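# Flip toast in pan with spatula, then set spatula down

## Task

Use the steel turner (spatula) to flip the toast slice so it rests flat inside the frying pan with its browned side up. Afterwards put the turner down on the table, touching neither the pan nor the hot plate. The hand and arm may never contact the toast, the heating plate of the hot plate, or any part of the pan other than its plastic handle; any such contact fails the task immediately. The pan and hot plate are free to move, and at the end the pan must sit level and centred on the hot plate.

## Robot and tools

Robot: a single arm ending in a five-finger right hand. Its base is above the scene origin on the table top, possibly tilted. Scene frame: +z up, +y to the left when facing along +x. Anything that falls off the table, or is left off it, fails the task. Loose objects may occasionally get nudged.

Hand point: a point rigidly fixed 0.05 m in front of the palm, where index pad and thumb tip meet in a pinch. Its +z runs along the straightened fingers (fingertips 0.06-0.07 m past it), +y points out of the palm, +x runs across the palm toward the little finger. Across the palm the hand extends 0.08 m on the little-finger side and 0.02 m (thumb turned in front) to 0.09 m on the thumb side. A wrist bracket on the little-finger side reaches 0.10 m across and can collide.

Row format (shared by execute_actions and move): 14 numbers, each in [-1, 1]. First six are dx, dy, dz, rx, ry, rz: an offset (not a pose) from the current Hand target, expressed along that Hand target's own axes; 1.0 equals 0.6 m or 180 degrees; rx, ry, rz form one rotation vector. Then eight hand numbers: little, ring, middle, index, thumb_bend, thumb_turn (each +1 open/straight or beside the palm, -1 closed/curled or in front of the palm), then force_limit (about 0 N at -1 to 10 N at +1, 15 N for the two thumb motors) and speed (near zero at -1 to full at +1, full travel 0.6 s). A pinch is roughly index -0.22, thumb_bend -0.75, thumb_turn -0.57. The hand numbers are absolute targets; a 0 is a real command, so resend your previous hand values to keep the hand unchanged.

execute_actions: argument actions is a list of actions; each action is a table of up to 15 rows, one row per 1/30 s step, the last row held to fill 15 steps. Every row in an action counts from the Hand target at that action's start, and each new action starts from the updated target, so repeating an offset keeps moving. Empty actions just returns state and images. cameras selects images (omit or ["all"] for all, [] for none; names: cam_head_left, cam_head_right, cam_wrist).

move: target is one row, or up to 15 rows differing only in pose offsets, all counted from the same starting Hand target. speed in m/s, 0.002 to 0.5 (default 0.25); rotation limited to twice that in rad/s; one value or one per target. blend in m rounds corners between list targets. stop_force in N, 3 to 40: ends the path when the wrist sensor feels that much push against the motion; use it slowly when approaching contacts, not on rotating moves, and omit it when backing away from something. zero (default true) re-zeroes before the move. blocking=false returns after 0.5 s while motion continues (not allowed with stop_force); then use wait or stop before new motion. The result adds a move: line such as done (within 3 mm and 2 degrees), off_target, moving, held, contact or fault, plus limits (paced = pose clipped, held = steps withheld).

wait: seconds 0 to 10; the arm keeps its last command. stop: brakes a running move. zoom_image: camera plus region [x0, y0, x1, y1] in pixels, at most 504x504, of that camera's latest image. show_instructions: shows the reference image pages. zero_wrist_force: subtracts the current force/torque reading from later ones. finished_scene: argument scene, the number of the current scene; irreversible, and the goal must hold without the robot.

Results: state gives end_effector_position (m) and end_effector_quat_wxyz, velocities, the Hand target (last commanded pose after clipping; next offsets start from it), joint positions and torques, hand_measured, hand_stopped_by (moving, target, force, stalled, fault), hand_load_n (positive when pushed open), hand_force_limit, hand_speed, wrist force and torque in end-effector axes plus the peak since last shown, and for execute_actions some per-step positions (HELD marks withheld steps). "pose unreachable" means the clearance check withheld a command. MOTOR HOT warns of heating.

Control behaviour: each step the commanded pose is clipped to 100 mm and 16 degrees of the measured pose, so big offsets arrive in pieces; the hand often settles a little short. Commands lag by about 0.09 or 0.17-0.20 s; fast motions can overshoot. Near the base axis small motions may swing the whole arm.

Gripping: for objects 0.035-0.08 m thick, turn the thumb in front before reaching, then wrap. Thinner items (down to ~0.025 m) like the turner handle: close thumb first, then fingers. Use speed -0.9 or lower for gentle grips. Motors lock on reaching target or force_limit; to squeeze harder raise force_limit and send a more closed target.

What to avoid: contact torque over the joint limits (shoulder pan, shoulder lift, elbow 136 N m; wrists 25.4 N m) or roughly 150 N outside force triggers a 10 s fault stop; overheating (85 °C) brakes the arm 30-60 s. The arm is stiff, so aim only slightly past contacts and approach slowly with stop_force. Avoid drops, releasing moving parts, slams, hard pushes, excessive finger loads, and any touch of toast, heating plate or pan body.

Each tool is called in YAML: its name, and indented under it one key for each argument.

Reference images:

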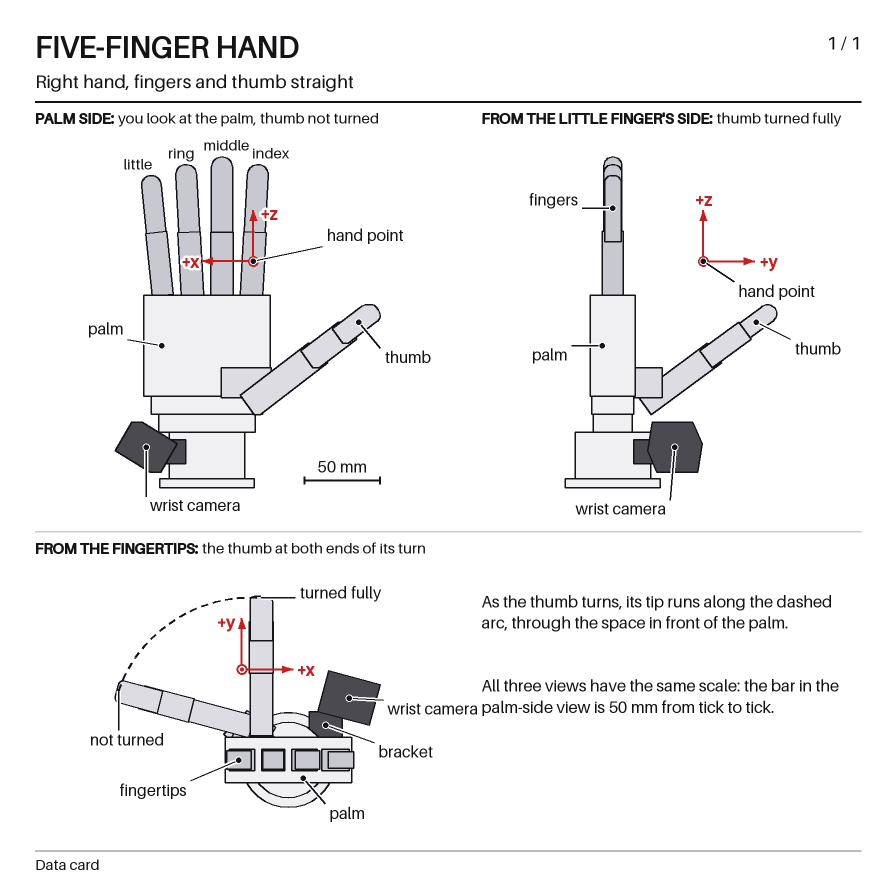

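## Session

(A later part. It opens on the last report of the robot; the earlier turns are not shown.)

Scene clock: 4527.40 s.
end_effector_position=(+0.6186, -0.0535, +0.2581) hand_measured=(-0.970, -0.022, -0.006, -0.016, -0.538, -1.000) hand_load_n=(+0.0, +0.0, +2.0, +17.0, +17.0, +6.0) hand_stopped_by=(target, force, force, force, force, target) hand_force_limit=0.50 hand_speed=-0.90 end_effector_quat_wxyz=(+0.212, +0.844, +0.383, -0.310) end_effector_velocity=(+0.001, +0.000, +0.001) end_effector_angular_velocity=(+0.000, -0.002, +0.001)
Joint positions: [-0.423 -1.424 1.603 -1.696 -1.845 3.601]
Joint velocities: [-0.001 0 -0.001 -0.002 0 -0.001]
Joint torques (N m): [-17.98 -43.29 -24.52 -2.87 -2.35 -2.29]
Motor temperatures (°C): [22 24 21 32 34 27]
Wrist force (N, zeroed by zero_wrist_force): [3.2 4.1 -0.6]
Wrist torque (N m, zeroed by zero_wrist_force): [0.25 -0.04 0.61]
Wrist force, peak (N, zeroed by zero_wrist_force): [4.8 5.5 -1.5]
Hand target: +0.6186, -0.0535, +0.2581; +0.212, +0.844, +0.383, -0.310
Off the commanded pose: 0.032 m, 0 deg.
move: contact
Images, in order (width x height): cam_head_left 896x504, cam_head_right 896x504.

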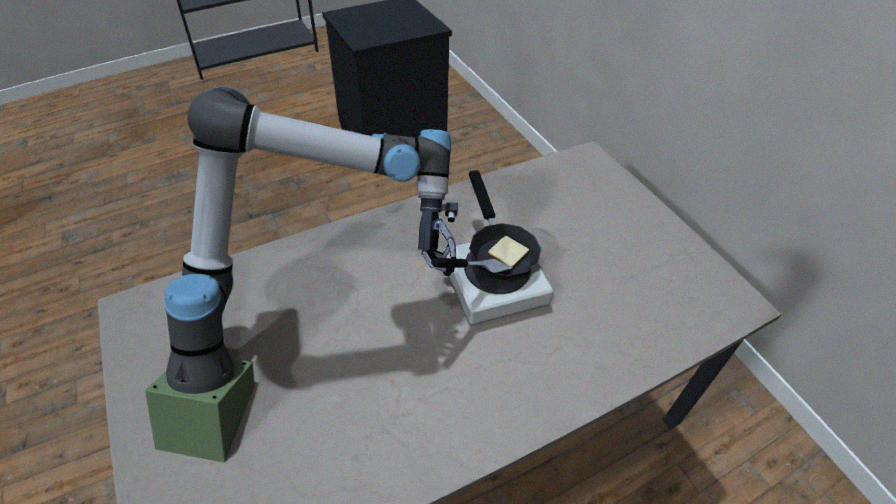

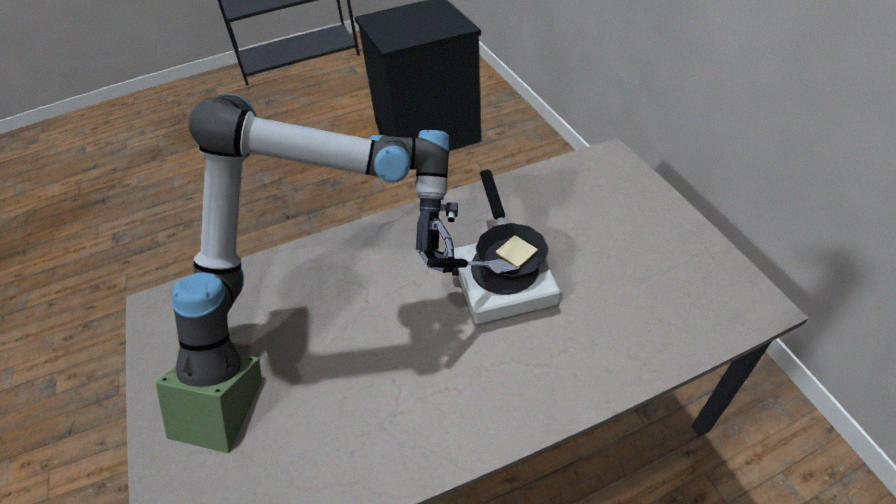

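move:
  target: [0.036,0.0131,-0.0321,0,0,0,-0.97,-0.97,-0.97,-0.97,-0.97,-1,0.5,-0.9]
  speed: 0.015
  stop_force: 5
  cameras: ["cam_head_left","cam_head_right"]

zoom_image:
  camera: "cam_head_right"
  region: [475, 220, 545, 290]

zoom_image:
  camera: "cam_head_left"
  region: [470, 220, 540, 290]

Scene clock: 4533.77 s.
end_effector_position=(+0.6428, -0.0357, +0.2581) hand_measured=(-0.970, -0.022, -0.006, -0.016, -0.538, -1.000) hand_load_n=(+0.0, +0.0, +2.0, +17.0, +17.5, +6.5) hand_stopped_by=(target, force, force, force, force, target) hand_force_limit=0.50 hand_speed=-0.90 end_effector_quat_wxyz=(+0.212, +0.844, +0.383, -0.310) end_effector_velocity=(+0.000, +0.000, +0.000) end_effector_angular_velocity=(+0.000, -0.002, -0.001)
Joint positions: [-0.387 -1.377 1.51 -1.64 -1.843 3.639]
Joint velocities: [0 0 -0.001 0 0.001 0.002]
Joint torques (N m): [-18.25 -45.75 -13.11 -3 -0.21 -2.53]
Motor temperatures (°C): [22 24 21 32 34 27]
Wrist force (N, zeroed by zero_wrist_force): [3.2 4.7 -0.7]
Wrist torque (N m, zeroed by zero_wrist_force): [0.34 -0.02 0.62]
Wrist force, peak (N, zeroed by zero_wrist_force): [2.9 4.9 -0.9]
Hand target: +0.6428, -0.0357, +0.2581; +0.212, +0.844, +0.383, -0.310
Off the commanded pose: 0.000 m, 0 deg.
move: done
Images, in order (width x height): cam_head_left 896x504, cam_head_right 896x504.

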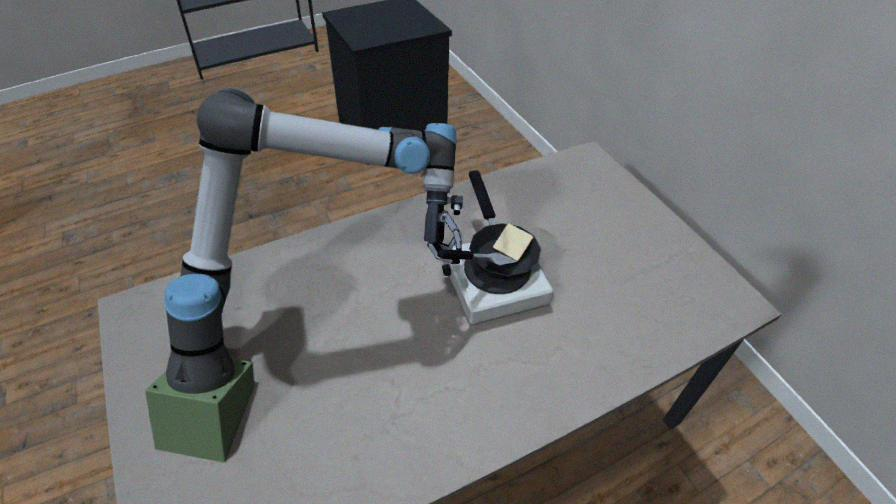

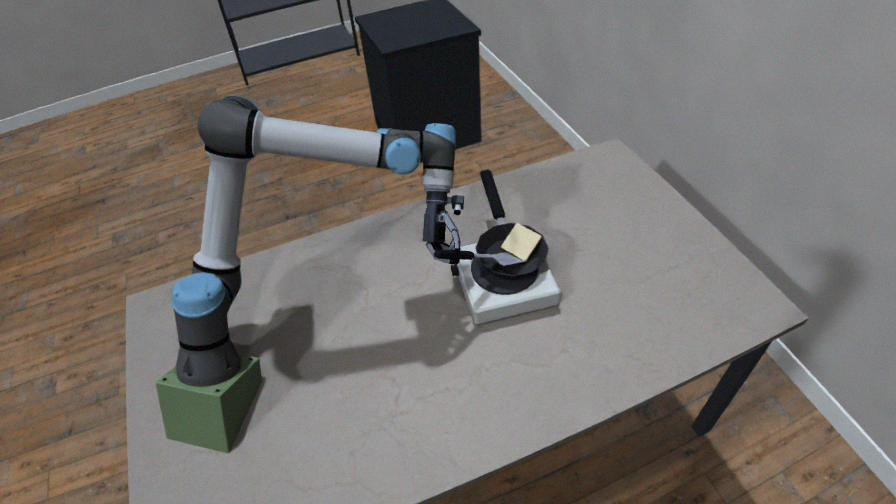

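Scaled by 7.200.

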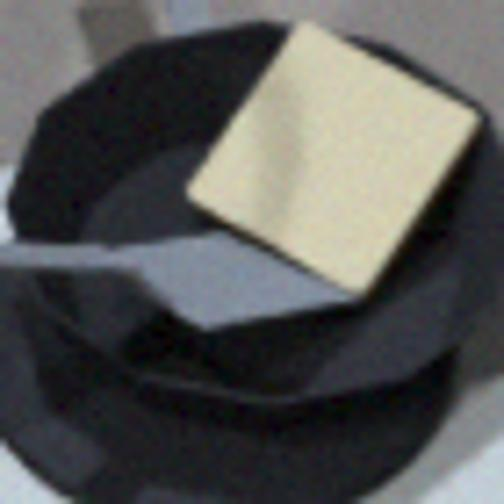

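Scaled by 7.200.

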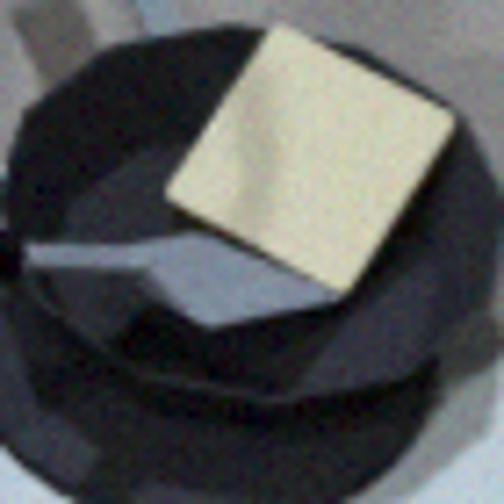

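move:
  target: [-0.0114,0.0017,-0.012,0,0,0,-0.97,-0.97,-0.97,-0.97,-0.97,-1,0.5,-0.9]
  speed: 0.015
  cameras: ["cam_head_left","cam_head_right"]

zoom_image:
  camera: "cam_head_right"
  region: [480, 220, 540, 280]

zoom_image:
  camera: "cam_head_left"
  region: [475, 220, 535, 280]

Scene clock: 4569.67 s.
end_effector_position=(+0.6426, -0.0356, +0.2682) hand_measured=(-0.970, -0.022, -0.006, -0.016, -0.538, -1.000) hand_load_n=(+0.0, +1.5, +5.0, +11.5, +14.5, -1.0) hand_stopped_by=(target, force, force, force, force, target) hand_force_limit=0.50 hand_speed=-0.90 end_effector_quat_wxyz=(+0.212, +0.844, +0.383, -0.310) end_effector_velocity=(+0.000, +0.000, +0.000) end_effector_angular_velocity=(+0.000, -0.001, -0.001)
Joint positions: [-0.394 -1.386 1.499 -1.621 -1.844 3.631]
Joint velocities: [-0.001 0.001 -0.001 0 0.001 0.001]
Joint torques (N m): [-10.61 -36.35 -16.43 -1.69 -2.52 -0.97]
Motor temperatures (°C): [22 24 21 32 34 27]
Wrist force (N, zeroed by zero_wrist_force): [3.9 4.2 0.3]
Wrist torque (N m, zeroed by zero_wrist_force): [0.38 -0.30 0.46]
Wrist force, peak (N, zeroed by zero_wrist_force): [3.6 4.8 -0.7]
Hand target: +0.6426, -0.0356, +0.2680; +0.212, +0.844, +0.383, -0.310
Off the commanded pose: 0.000 m, 0 deg.
move: done
Images, in order (width x height): cam_head_left 896x504, cam_head_right 896x504.

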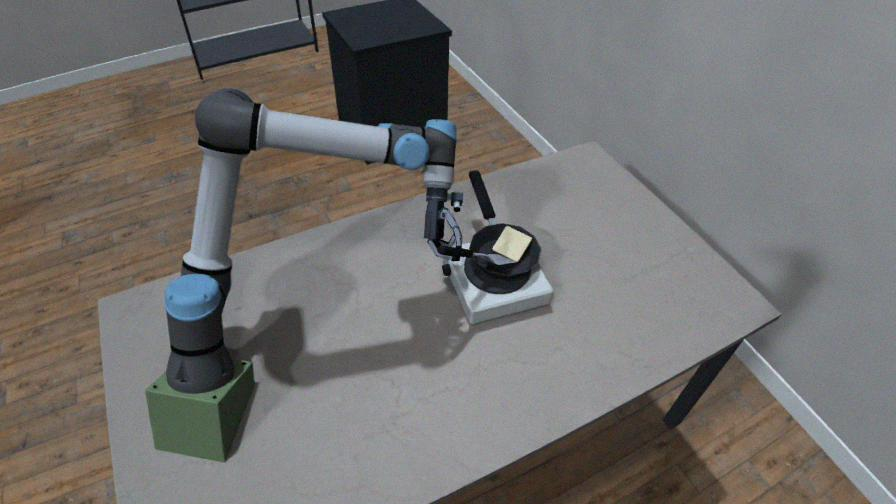

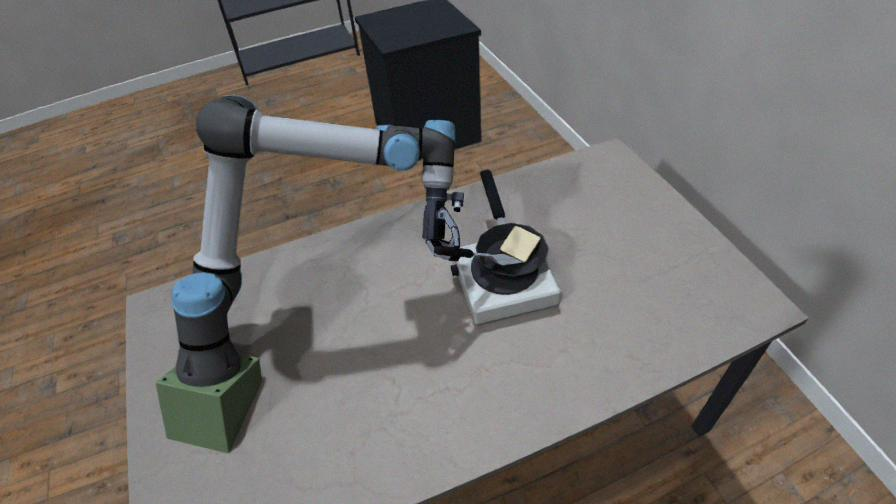

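Scaled by 8.400.

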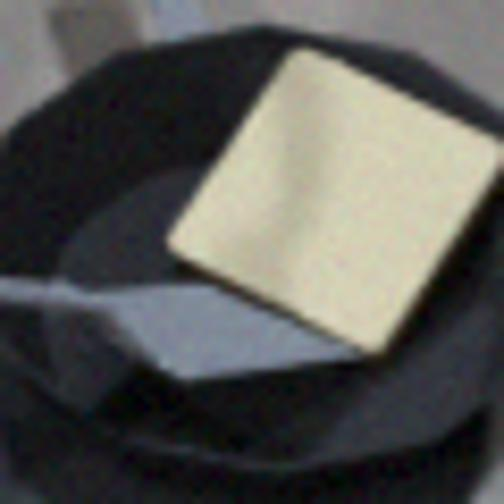

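Scaled by 8.400.

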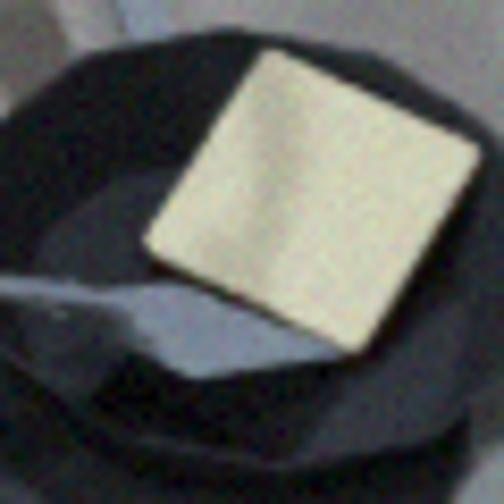

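move:
  target: [-0.0114,0.0017,-0.012,0,0,0,-0.97,-0.97,-0.97,-0.97,-0.97,-1,0.5,-0.9]
  speed: 0.015
  cameras: ["cam_head_left","cam_head_right"]

zoom_image:
  camera: "cam_head_right"
  region: [480, 220, 540, 280]

zoom_image:
  camera: "cam_head_left"
  region: [475, 220, 535, 280]

Scene clock: 4574.13 s.
end_effector_position=(+0.6425, -0.0355, +0.2782) hand_measured=(-0.970, -0.020, -0.006, -0.016, -0.538, -1.000) hand_load_n=(+0.0, +9.0, +7.0, +6.5, +16.0, -5.0) hand_stopped_by=(target, force, force, force, force, target) hand_force_limit=0.50 hand_speed=-0.90 end_effector_quat_wxyz=(+0.212, +0.844, +0.383, -0.310) end_effector_velocity=(+0.000, +0.000, +0.000) end_effector_angular_velocity=(-0.001, -0.001, -0.001)
Joint positions: [-0.402 -1.395 1.487 -1.603 -1.844 3.623]
Joint velocities: [0 0.001 0 0 -0.001 0.002]
Joint torques (N m): [-10.67 -37 -17.05 -2.18 -2.51 -0.9]
Motor temperatures (°C): [22 24 21 32 34 27]
Wrist force (N, zeroed by zero_wrist_force): [4.3 3.8 1.5]
Wrist torque (N m, zeroed by zero_wrist_force): [0.49 -0.57 0.31]
Wrist force, peak (N, zeroed by zero_wrist_force): [4.5 4.2 1.5]
Hand target: +0.6425, -0.0355, +0.2780; +0.212, +0.844, +0.383, -0.310
Off the commanded pose: 0.000 m, 0 deg.
move: done
Images, in order (width x height): cam_head_left 896x504, cam_head_right 896x504.

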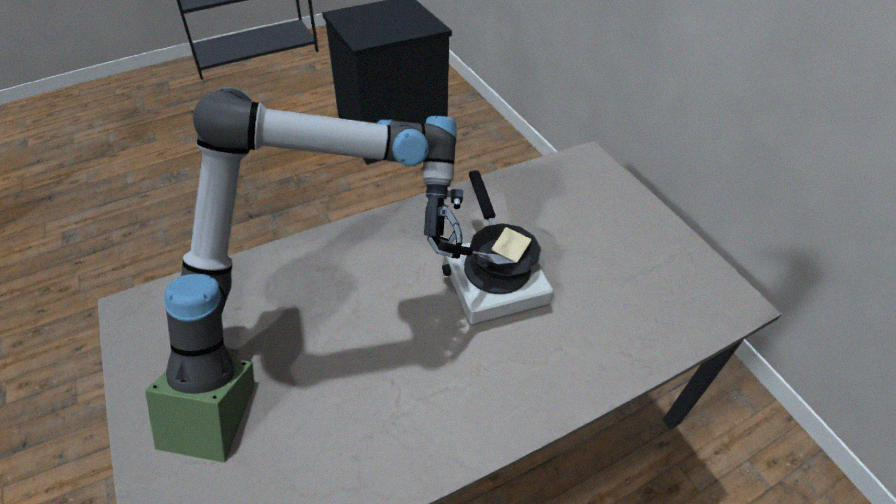

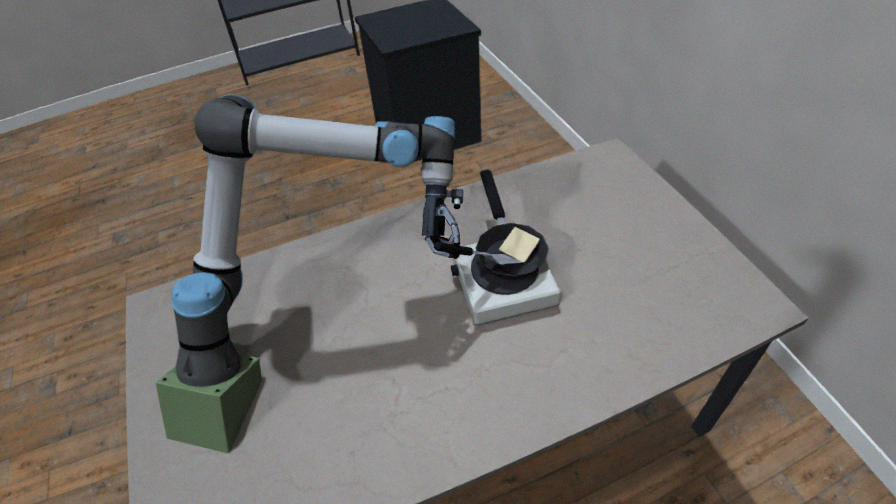

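Scaled by 8.400.

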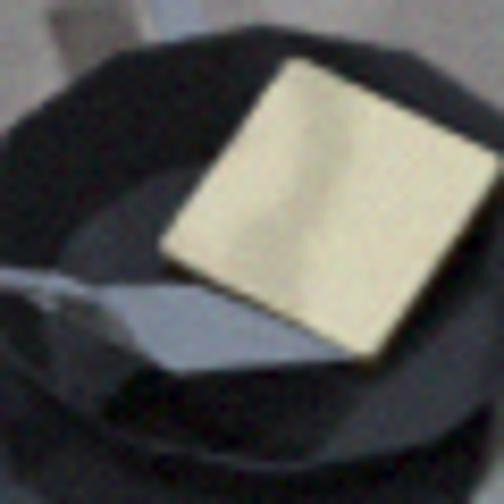

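Scaled by 8.400.

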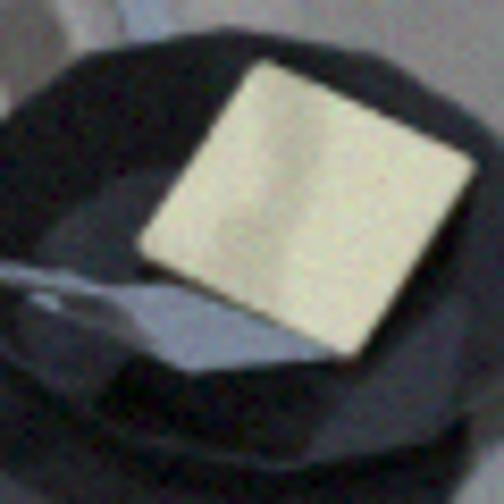

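move:
  target: [-0.0114,0.0017,-0.012,0,0,0,-0.97,-0.97,-0.97,-0.97,-0.97,-1,0.5,-0.9]
  speed: 0.015
  cameras: ["cam_head_left","cam_head_right"]

zoom_image:
  camera: "cam_head_right"
  region: [480, 220, 540, 280]

zoom_image:
  camera: "cam_head_left"
  region: [475, 220, 535, 280]

Scene clock: 4577.07 s.
end_effector_position=(+0.6424, -0.0353, +0.2882) hand_measured=(-0.970, -0.020, -0.006, -0.016, -0.538, -1.000) hand_load_n=(+0.0, +9.5, +7.0, +6.5, +16.0, -5.0) hand_stopped_by=(target, force, force, force, force, target) hand_force_limit=0.50 hand_speed=-0.90 end_effector_quat_wxyz=(+0.212, +0.844, +0.383, -0.310) end_effector_velocity=(+0.000, -0.001, +0.000) end_effector_angular_velocity=(-0.001, +0.001, +0.000)
Joint positions: [-0.41 -1.403 1.475 -1.585 -1.845 3.615]
Joint velocities: [-0.001 0 0.001 -0.001 -0.001 -0.002]
Joint torques (N m): [-10.13 -36.47 -17.55 -2.19 -2.4 -0.98]
Motor temperatures (°C): [22 24 21 32 34 27]
Wrist force (N, zeroed by zero_wrist_force): [4.7 3.6 1.4]
Wrist torque (N m, zeroed by zero_wrist_force): [0.46 -0.63 0.34]
Wrist force, peak (N, zeroed by zero_wrist_force): [4.5 4.2 1.4]
Hand target: +0.6424, -0.0353, +0.2880; +0.212, +0.844, +0.383, -0.310
Off the commanded pose: 0.000 m, 0 deg.
move: done
Images, in order (width x height): cam_head_left 896x504, cam_head_right 896x504.

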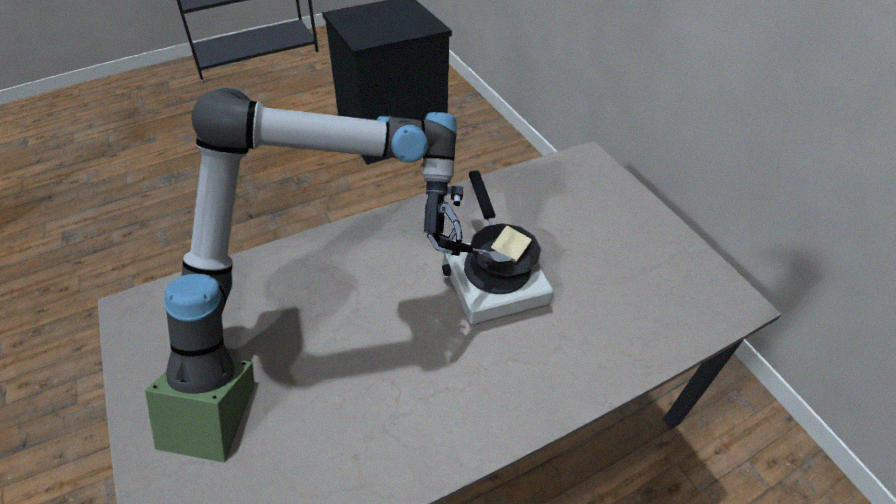

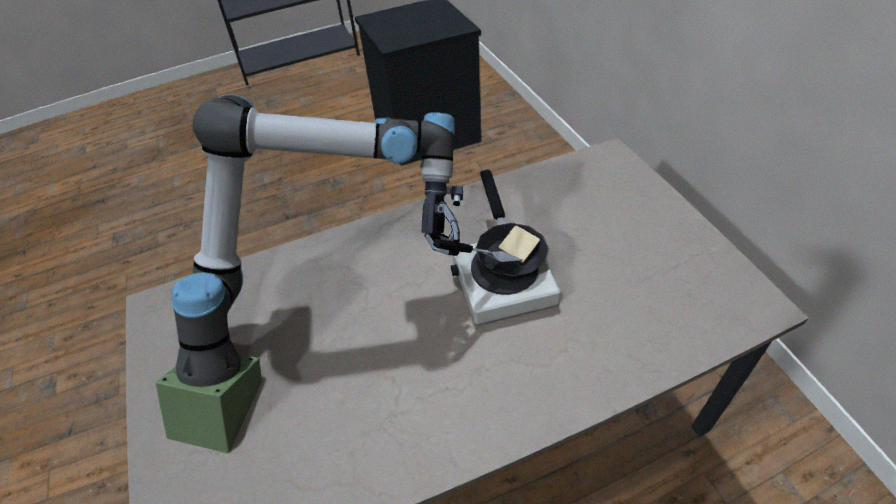

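Scaled by 8.400.

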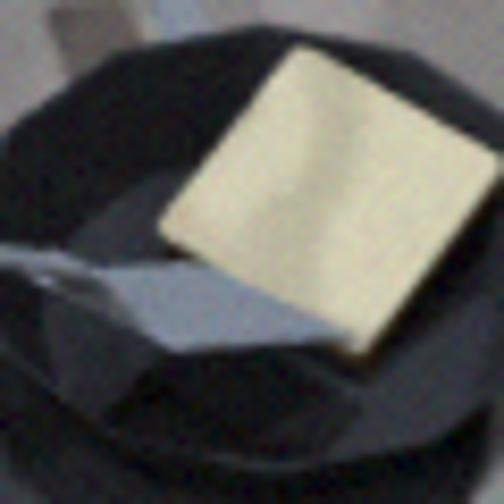

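Scaled by 8.400.

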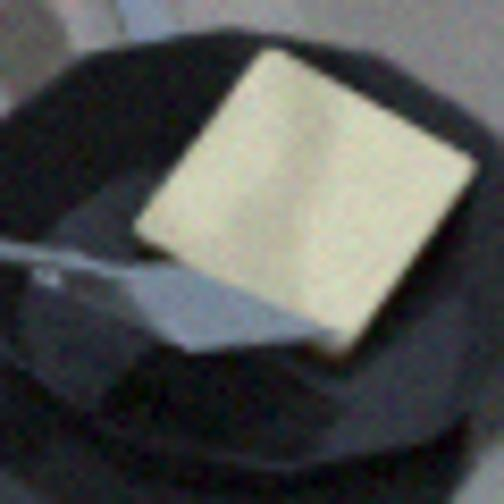

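move:
  target: [-0.0594,-0.0158,0.0308,0.058,0.019,-0.002,-0.97,-0.97,-0.97,-0.97,-0.97,-1,0.5,-0.9]
  speed: 0.05

zoom_image:
  camera: "cam_head_right"
  region: [475, 220, 545, 290]

zoom_image:
  camera: "cam_head_left"
  region: [470, 220, 540, 290]

Scene clock: 4593.37 s.
end_effector_position=(+0.6100, -0.0589, +0.2981) hand_measured=(-0.970, -0.020, -0.006, -0.016, -0.538, -1.000) hand_load_n=(+0.0, +8.0, +7.0, +7.0, +15.5, -4.5) hand_stopped_by=(target, force, force, force, force, target) hand_force_limit=0.50 hand_speed=-0.90 end_effector_quat_wxyz=(+0.122, +0.867, +0.363, -0.319) end_effector_velocity=(+0.002, +0.001, +0.000) end_effector_angular_velocity=(-0.008, -0.005, +0.005)
Joint positions: [-0.521 -1.405 1.431 -1.418 -1.727 3.526]
Joint velocities: [0.004 0.001 0 -0.008 -0.005 0.005]
Joint torques (N m): [-5.45 -23.06 -13.26 -4.38 -2.76 2.47]
Motor temperatures (°C): [22 24 21 32 34 27]
Wrist force (N, zeroed by zero_wrist_force): [3.4 4.4 1.6]
Wrist torque (N m, zeroed by zero_wrist_force): [0.52 -0.42 0.33]
Wrist force, peak (N, zeroed by zero_wrist_force): [4.4 4.1 1.5]
Hand target: +0.6100, -0.0588, +0.2980; +0.122, +0.867, +0.362, -0.319
Off the commanded pose: 0.000 m, 0 deg.
move: done
camera_calibration:
cam_wrist: T_world_to_cam=[[0.835765, -0.512076, -0.198181, -0.486953], [0.0048823, -0.353983, 0.935239, -0.302182], [-0.549066, -0.782608, -0.293346, 0.489816], [0, 0, 0, 1]] pos_world=[0.677395, 0.0270096, 0.329793]

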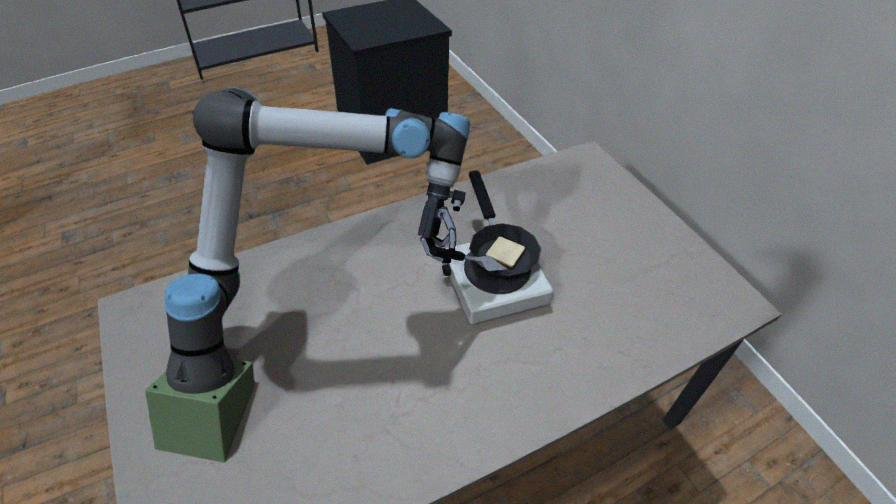

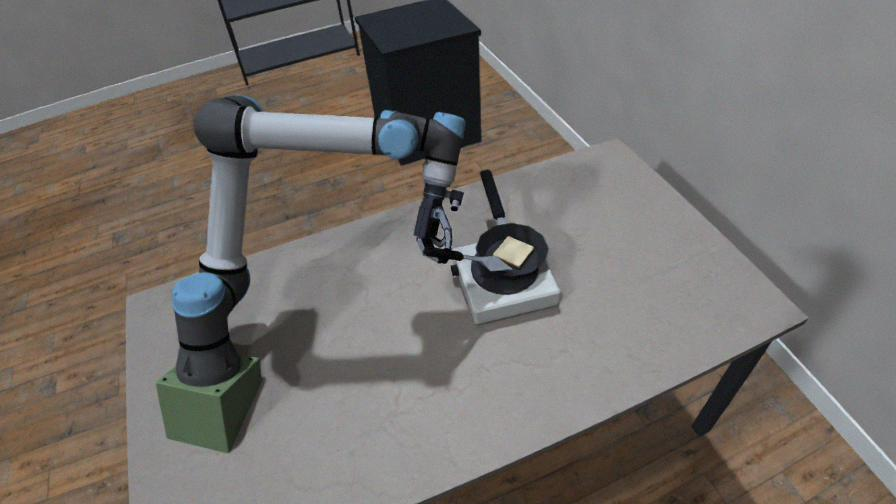

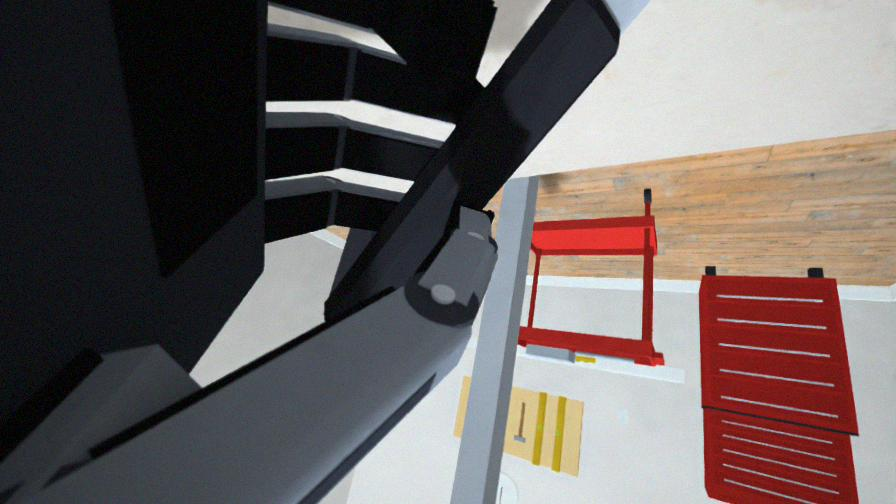

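Scaled by 7.200.

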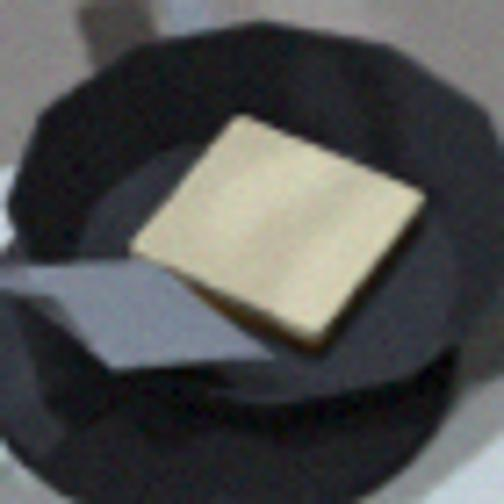

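Scaled by 7.200.

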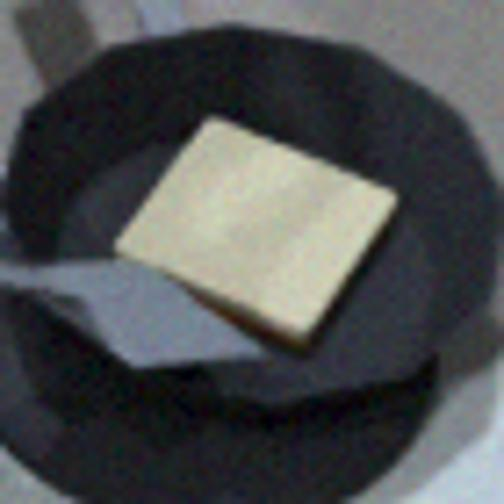

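move:
  target: [-0.03,0.01,0.003,0,0,0,-0.97,-0.97,-0.97,-0.97,-0.97,-1,0.5,-0.9]
  speed: 0.05
  cameras: ["cam_head_left","cam_head_right"]

zoom_image:
  camera: "cam_head_right"
  region: [475, 220, 545, 290]

zoom_image:
  camera: "cam_head_left"
  region: [470, 220, 540, 290]

Scene clock: 4599.73 s.
end_effector_position=(+0.6037, -0.0739, +0.3081) hand_measured=(-0.970, -0.020, -0.006, -0.016, -0.538, -1.000) hand_load_n=(+0.0, +8.0, +7.0, +7.0, +16.0, -5.0) hand_stopped_by=(target, force, force, force, force, target) hand_force_limit=0.50 hand_speed=-0.90 end_effector_quat_wxyz=(+0.122, +0.867, +0.363, -0.319) end_effector_velocity=(+0.001, +0.002, -0.001) end_effector_angular_velocity=(-0.002, -0.003, -0.001)
Joint positions: [-0.555 -1.418 1.444 -1.424 -1.733 3.492]
Joint velocities: [0.005 0.001 -0.001 -0.001 0.001 0.007]
Joint torques (N m): [-4.24 -24.7 -29.19 -2.52 -0.29 2.23]
Motor temperatures (°C): [22 24 21 32 34 27]
Wrist force (N, zeroed by zero_wrist_force): [3.5 4.6 1.6]
Wrist torque (N m, zeroed by zero_wrist_force): [0.57 -0.43 0.31]
Wrist force, peak (N, zeroed by zero_wrist_force): [4.2 4.3 1.7]
Hand target: +0.6038, -0.0738, +0.3080; +0.122, +0.867, +0.362, -0.319
Off the commanded pose: 0.000 m, 0 deg.
move: done
Images, in order (width x height): cam_head_left 896x504, cam_head_right 896x504.

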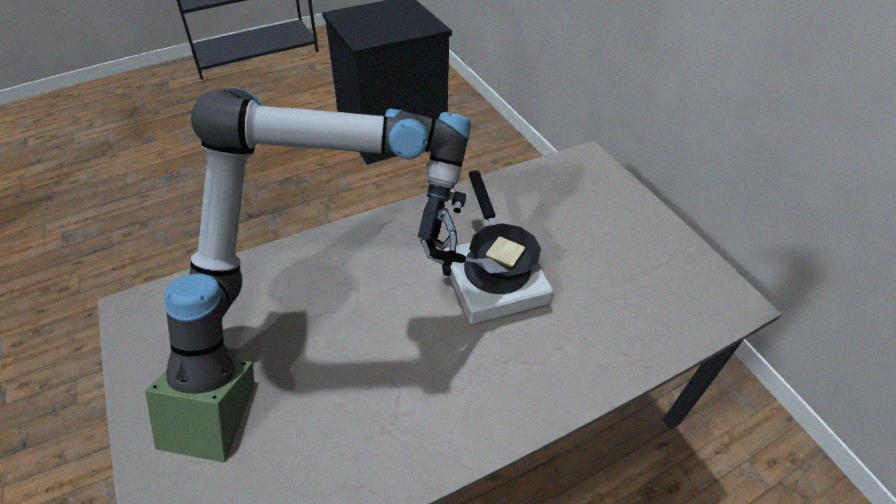

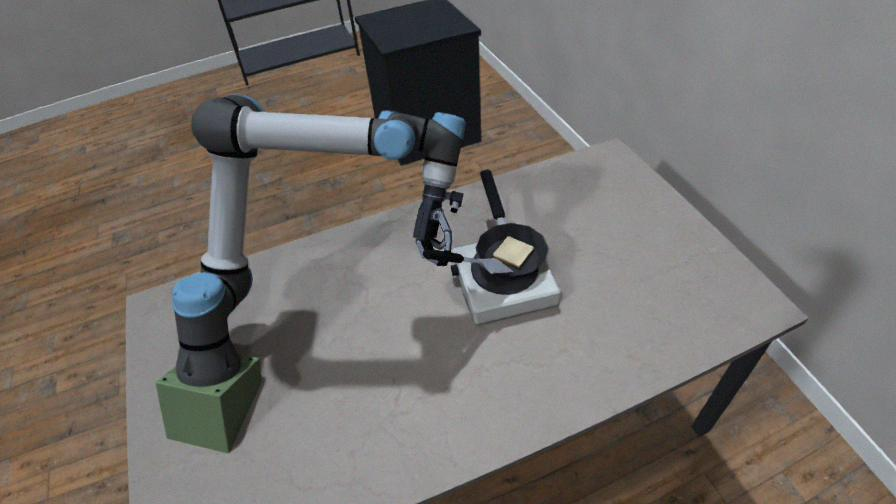

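Scaled by 7.200.

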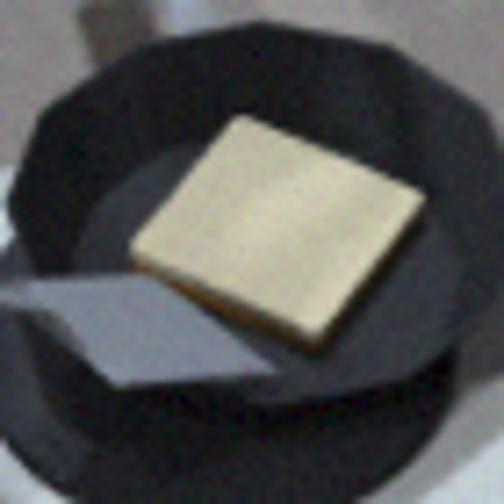

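Scaled by 7.200.

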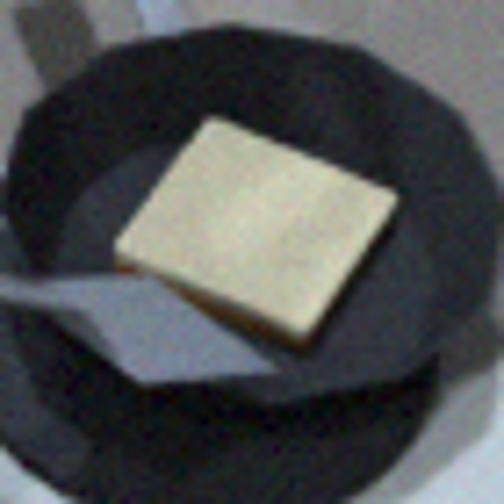

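move:
  target: [0.0042,0.0587,-0.0052,-0.054,-0.0017,-0.064,-0.97,-0.97,-0.97,-0.97,-0.97,-1,0.5,-0.9]
  speed: 0.05
  cameras: ["cam_head_left","cam_head_right"]

zoom_image:
  camera: "cam_head_right"
  region: [475, 220, 545, 290]

zoom_image:
  camera: "cam_head_left"
  region: [470, 220, 540, 290]

Scene clock: 4612.97 s.
end_effector_position=(+0.6314, -0.0960, +0.3082) hand_measured=(-0.970, -0.020, -0.006, -0.016, -0.538, -1.000) hand_load_n=(+0.0, +8.5, +7.0, +7.0, +15.5, -5.0) hand_stopped_by=(target, force, force, force, force, target) hand_force_limit=0.50 hand_speed=-0.90 end_effector_quat_wxyz=(+0.163, +0.812, +0.473, -0.300) end_effector_velocity=(-0.001, +0.001, +0.001) end_effector_angular_velocity=(-0.001, -0.002, -0.006)
Joint positions: [-0.573 -1.462 1.555 -1.662 -1.778 3.241]
Joint velocities: [0 0 -0.002 0.005 0.001 0.006]
Joint torques (N m): [-10.02 -29 -27.83 -0.11 -0.64 2.47]
Motor temperatures (°C): [22 24 21 32 34 27]
Wrist force (N, zeroed by zero_wrist_force): [3.8 4.5 1.3]
Wrist torque (N m, zeroed by zero_wrist_force): [0.57 -0.50 0.31]
Wrist force, peak (N, zeroed by zero_wrist_force): [4.2 5.0 1.7]
Hand target: +0.6315, -0.0960, +0.3081; +0.163, +0.812, +0.473, -0.300
Off the commanded pose: 0.000 m, 0 deg.
move: done
Images, in order (width x height): cam_head_left 896x504, cam_head_right 896x504.

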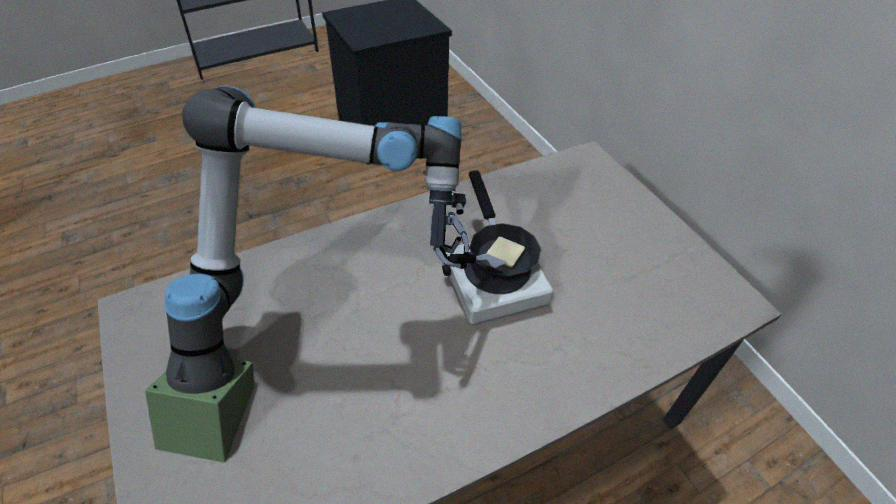

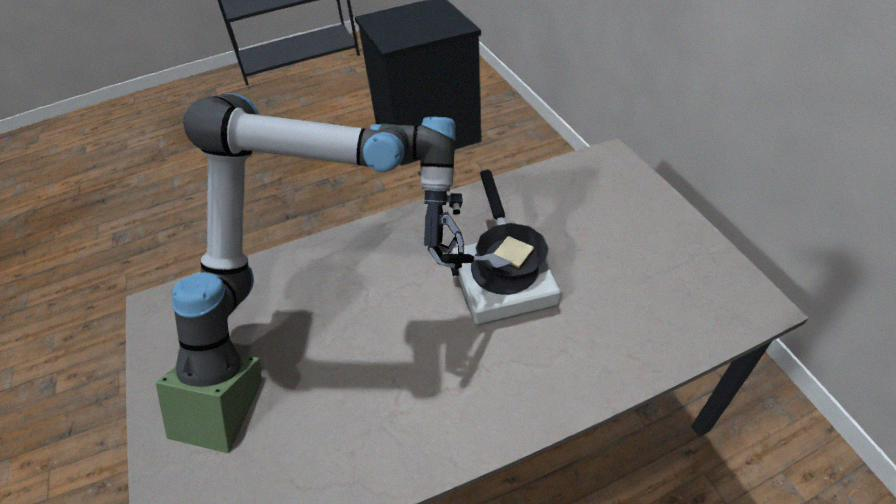

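Scaled by 7.200.

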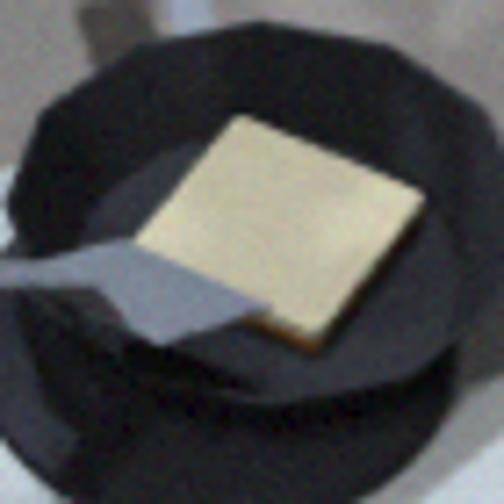

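Scaled by 7.200.

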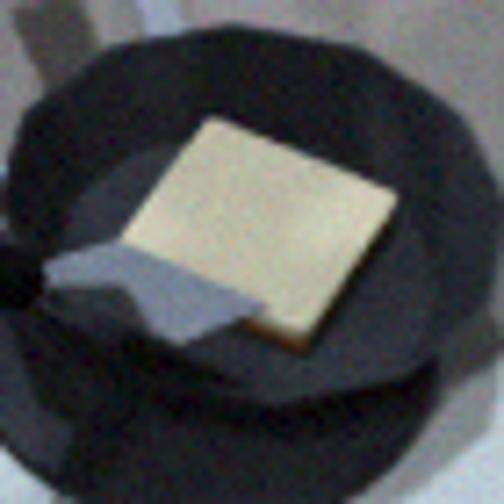

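move:
  target: [0.0138,0.0085,-0.0118,0,0,0,-0.97,-0.97,-0.97,-0.97,-0.97,-1,0.5,-0.9]
  speed: 0.05
  cameras: []

move:
  target: [0.0587,0.0017,0.0702,0,0,0,-0.97,-0.97,-0.97,-0.97,-0.97,-1,0.5,-0.9]
  speed: 0.015
  stop_force: 3
  cameras: ["cam_head_left","cam_head_right"]

zoom_image:
  camera: "cam_head_right"
  region: [475, 220, 545, 290]

zoom_image:
  camera: "cam_head_left"
  region: [470, 220, 540, 290]

Scene clock: 4620.87 s.
end_effector_position=(+0.6413, -0.0890, +0.3080) hand_measured=(-0.970, -0.020, -0.006, -0.016, -0.538, -1.000) hand_load_n=(+0.0, +8.0, +6.5, +7.0, +15.5, -5.0) hand_stopped_by=(target, force, force, force, force, target) hand_force_limit=0.50 hand_speed=-0.90 end_effector_quat_wxyz=(+0.163, +0.812, +0.473, -0.300) end_effector_velocity=(-0.001, -0.001, -0.001) end_effector_angular_velocity=(+0.001, +0.001, +0.001)
Joint positions: [-0.557 -1.443 1.52 -1.641 -1.778 3.258]
Joint velocities: [-0.002 -0.001 0.005 -0.004 0 -0.003]
Joint torques (N m): [-20.35 -41.18 -15.88 -3.81 0.33 -1.69]
Motor temperatures (°C): [22 24 21 32 34 27]
Wrist force (N, zeroed by zero_wrist_force): [4.1 5.0 1.8]
Wrist torque (N m, zeroed by zero_wrist_force): [0.62 -0.55 0.34]
Wrist force, peak (N, zeroed by zero_wrist_force): [4.4 5.0 1.5]
Hand target: +0.6413, -0.0891, +0.3082; +0.163, +0.812, +0.473, -0.300
Off the commanded pose: 0.000 m, 0 deg.
move: done
No camera images: "cameras" was empty.

Scene clock: 4624.83 s.
end_effector_position=(+0.6414, -0.0891, +0.2647) hand_measured=(-0.970, -0.022, -0.006, -0.016, -0.538, -1.000) hand_load_n=(+0.0, +0.0, +4.5, +13.0, +14.0, +0.0) hand_stopped_by=(target, force, force, force, force, target) hand_force_limit=0.50 hand_speed=-0.90 end_effector_quat_wxyz=(+0.163, +0.812, +0.473, -0.300) end_effector_velocity=(+0.000, +0.000, +0.000) end_effector_angular_velocity=(+0.001, +0.000, +0.002)
Joint positions: [-0.52 -1.412 1.579 -1.725 -1.778 3.295]
Joint velocities: [0 -0.001 0.001 -0.001 0.001 -0.002]
Joint torques (N m): [-19.84 -42.94 -25.9 0.59 -1.65 -2.14]
Motor temperatures (°C): [22 24 21 32 34 27]
Wrist force (N, zeroed by zero_wrist_force): [3.0 5.0 0.1]
Wrist torque (N m, zeroed by zero_wrist_force): [0.44 -0.13 0.47]
Wrist force, peak (N, zeroed by zero_wrist_force): [4.1 5.1 2.0]
Hand target: +0.6414, -0.0891, +0.2647; +0.163, +0.812, +0.473, -0.300
Off the commanded pose: 0.011 m, 0 deg.
move: contact
Images, in order (width x height): cam_head_left 896x504, cam_head_right 896x504.

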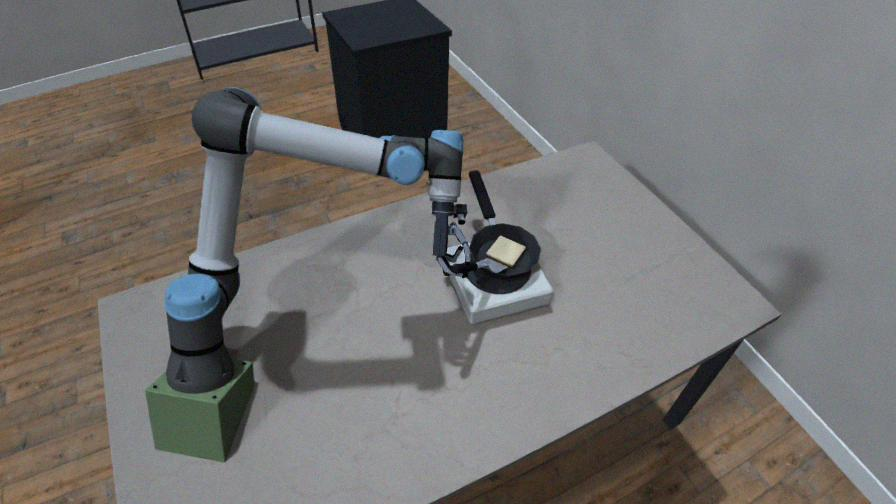

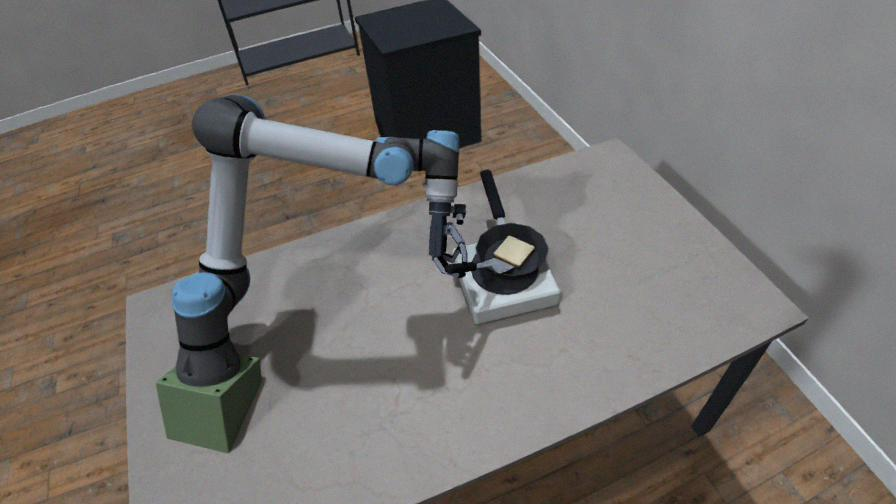

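Scaled by 7.200.

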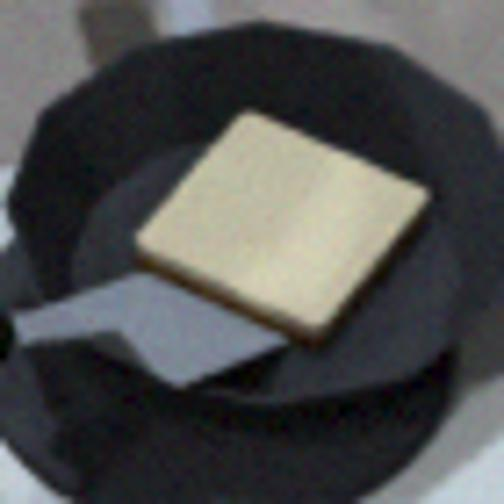

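Scaled by 7.200.

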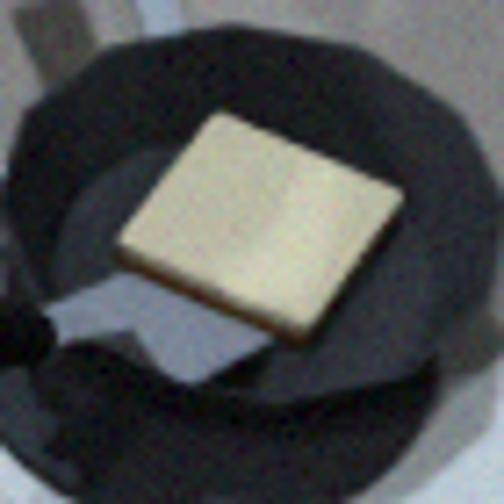

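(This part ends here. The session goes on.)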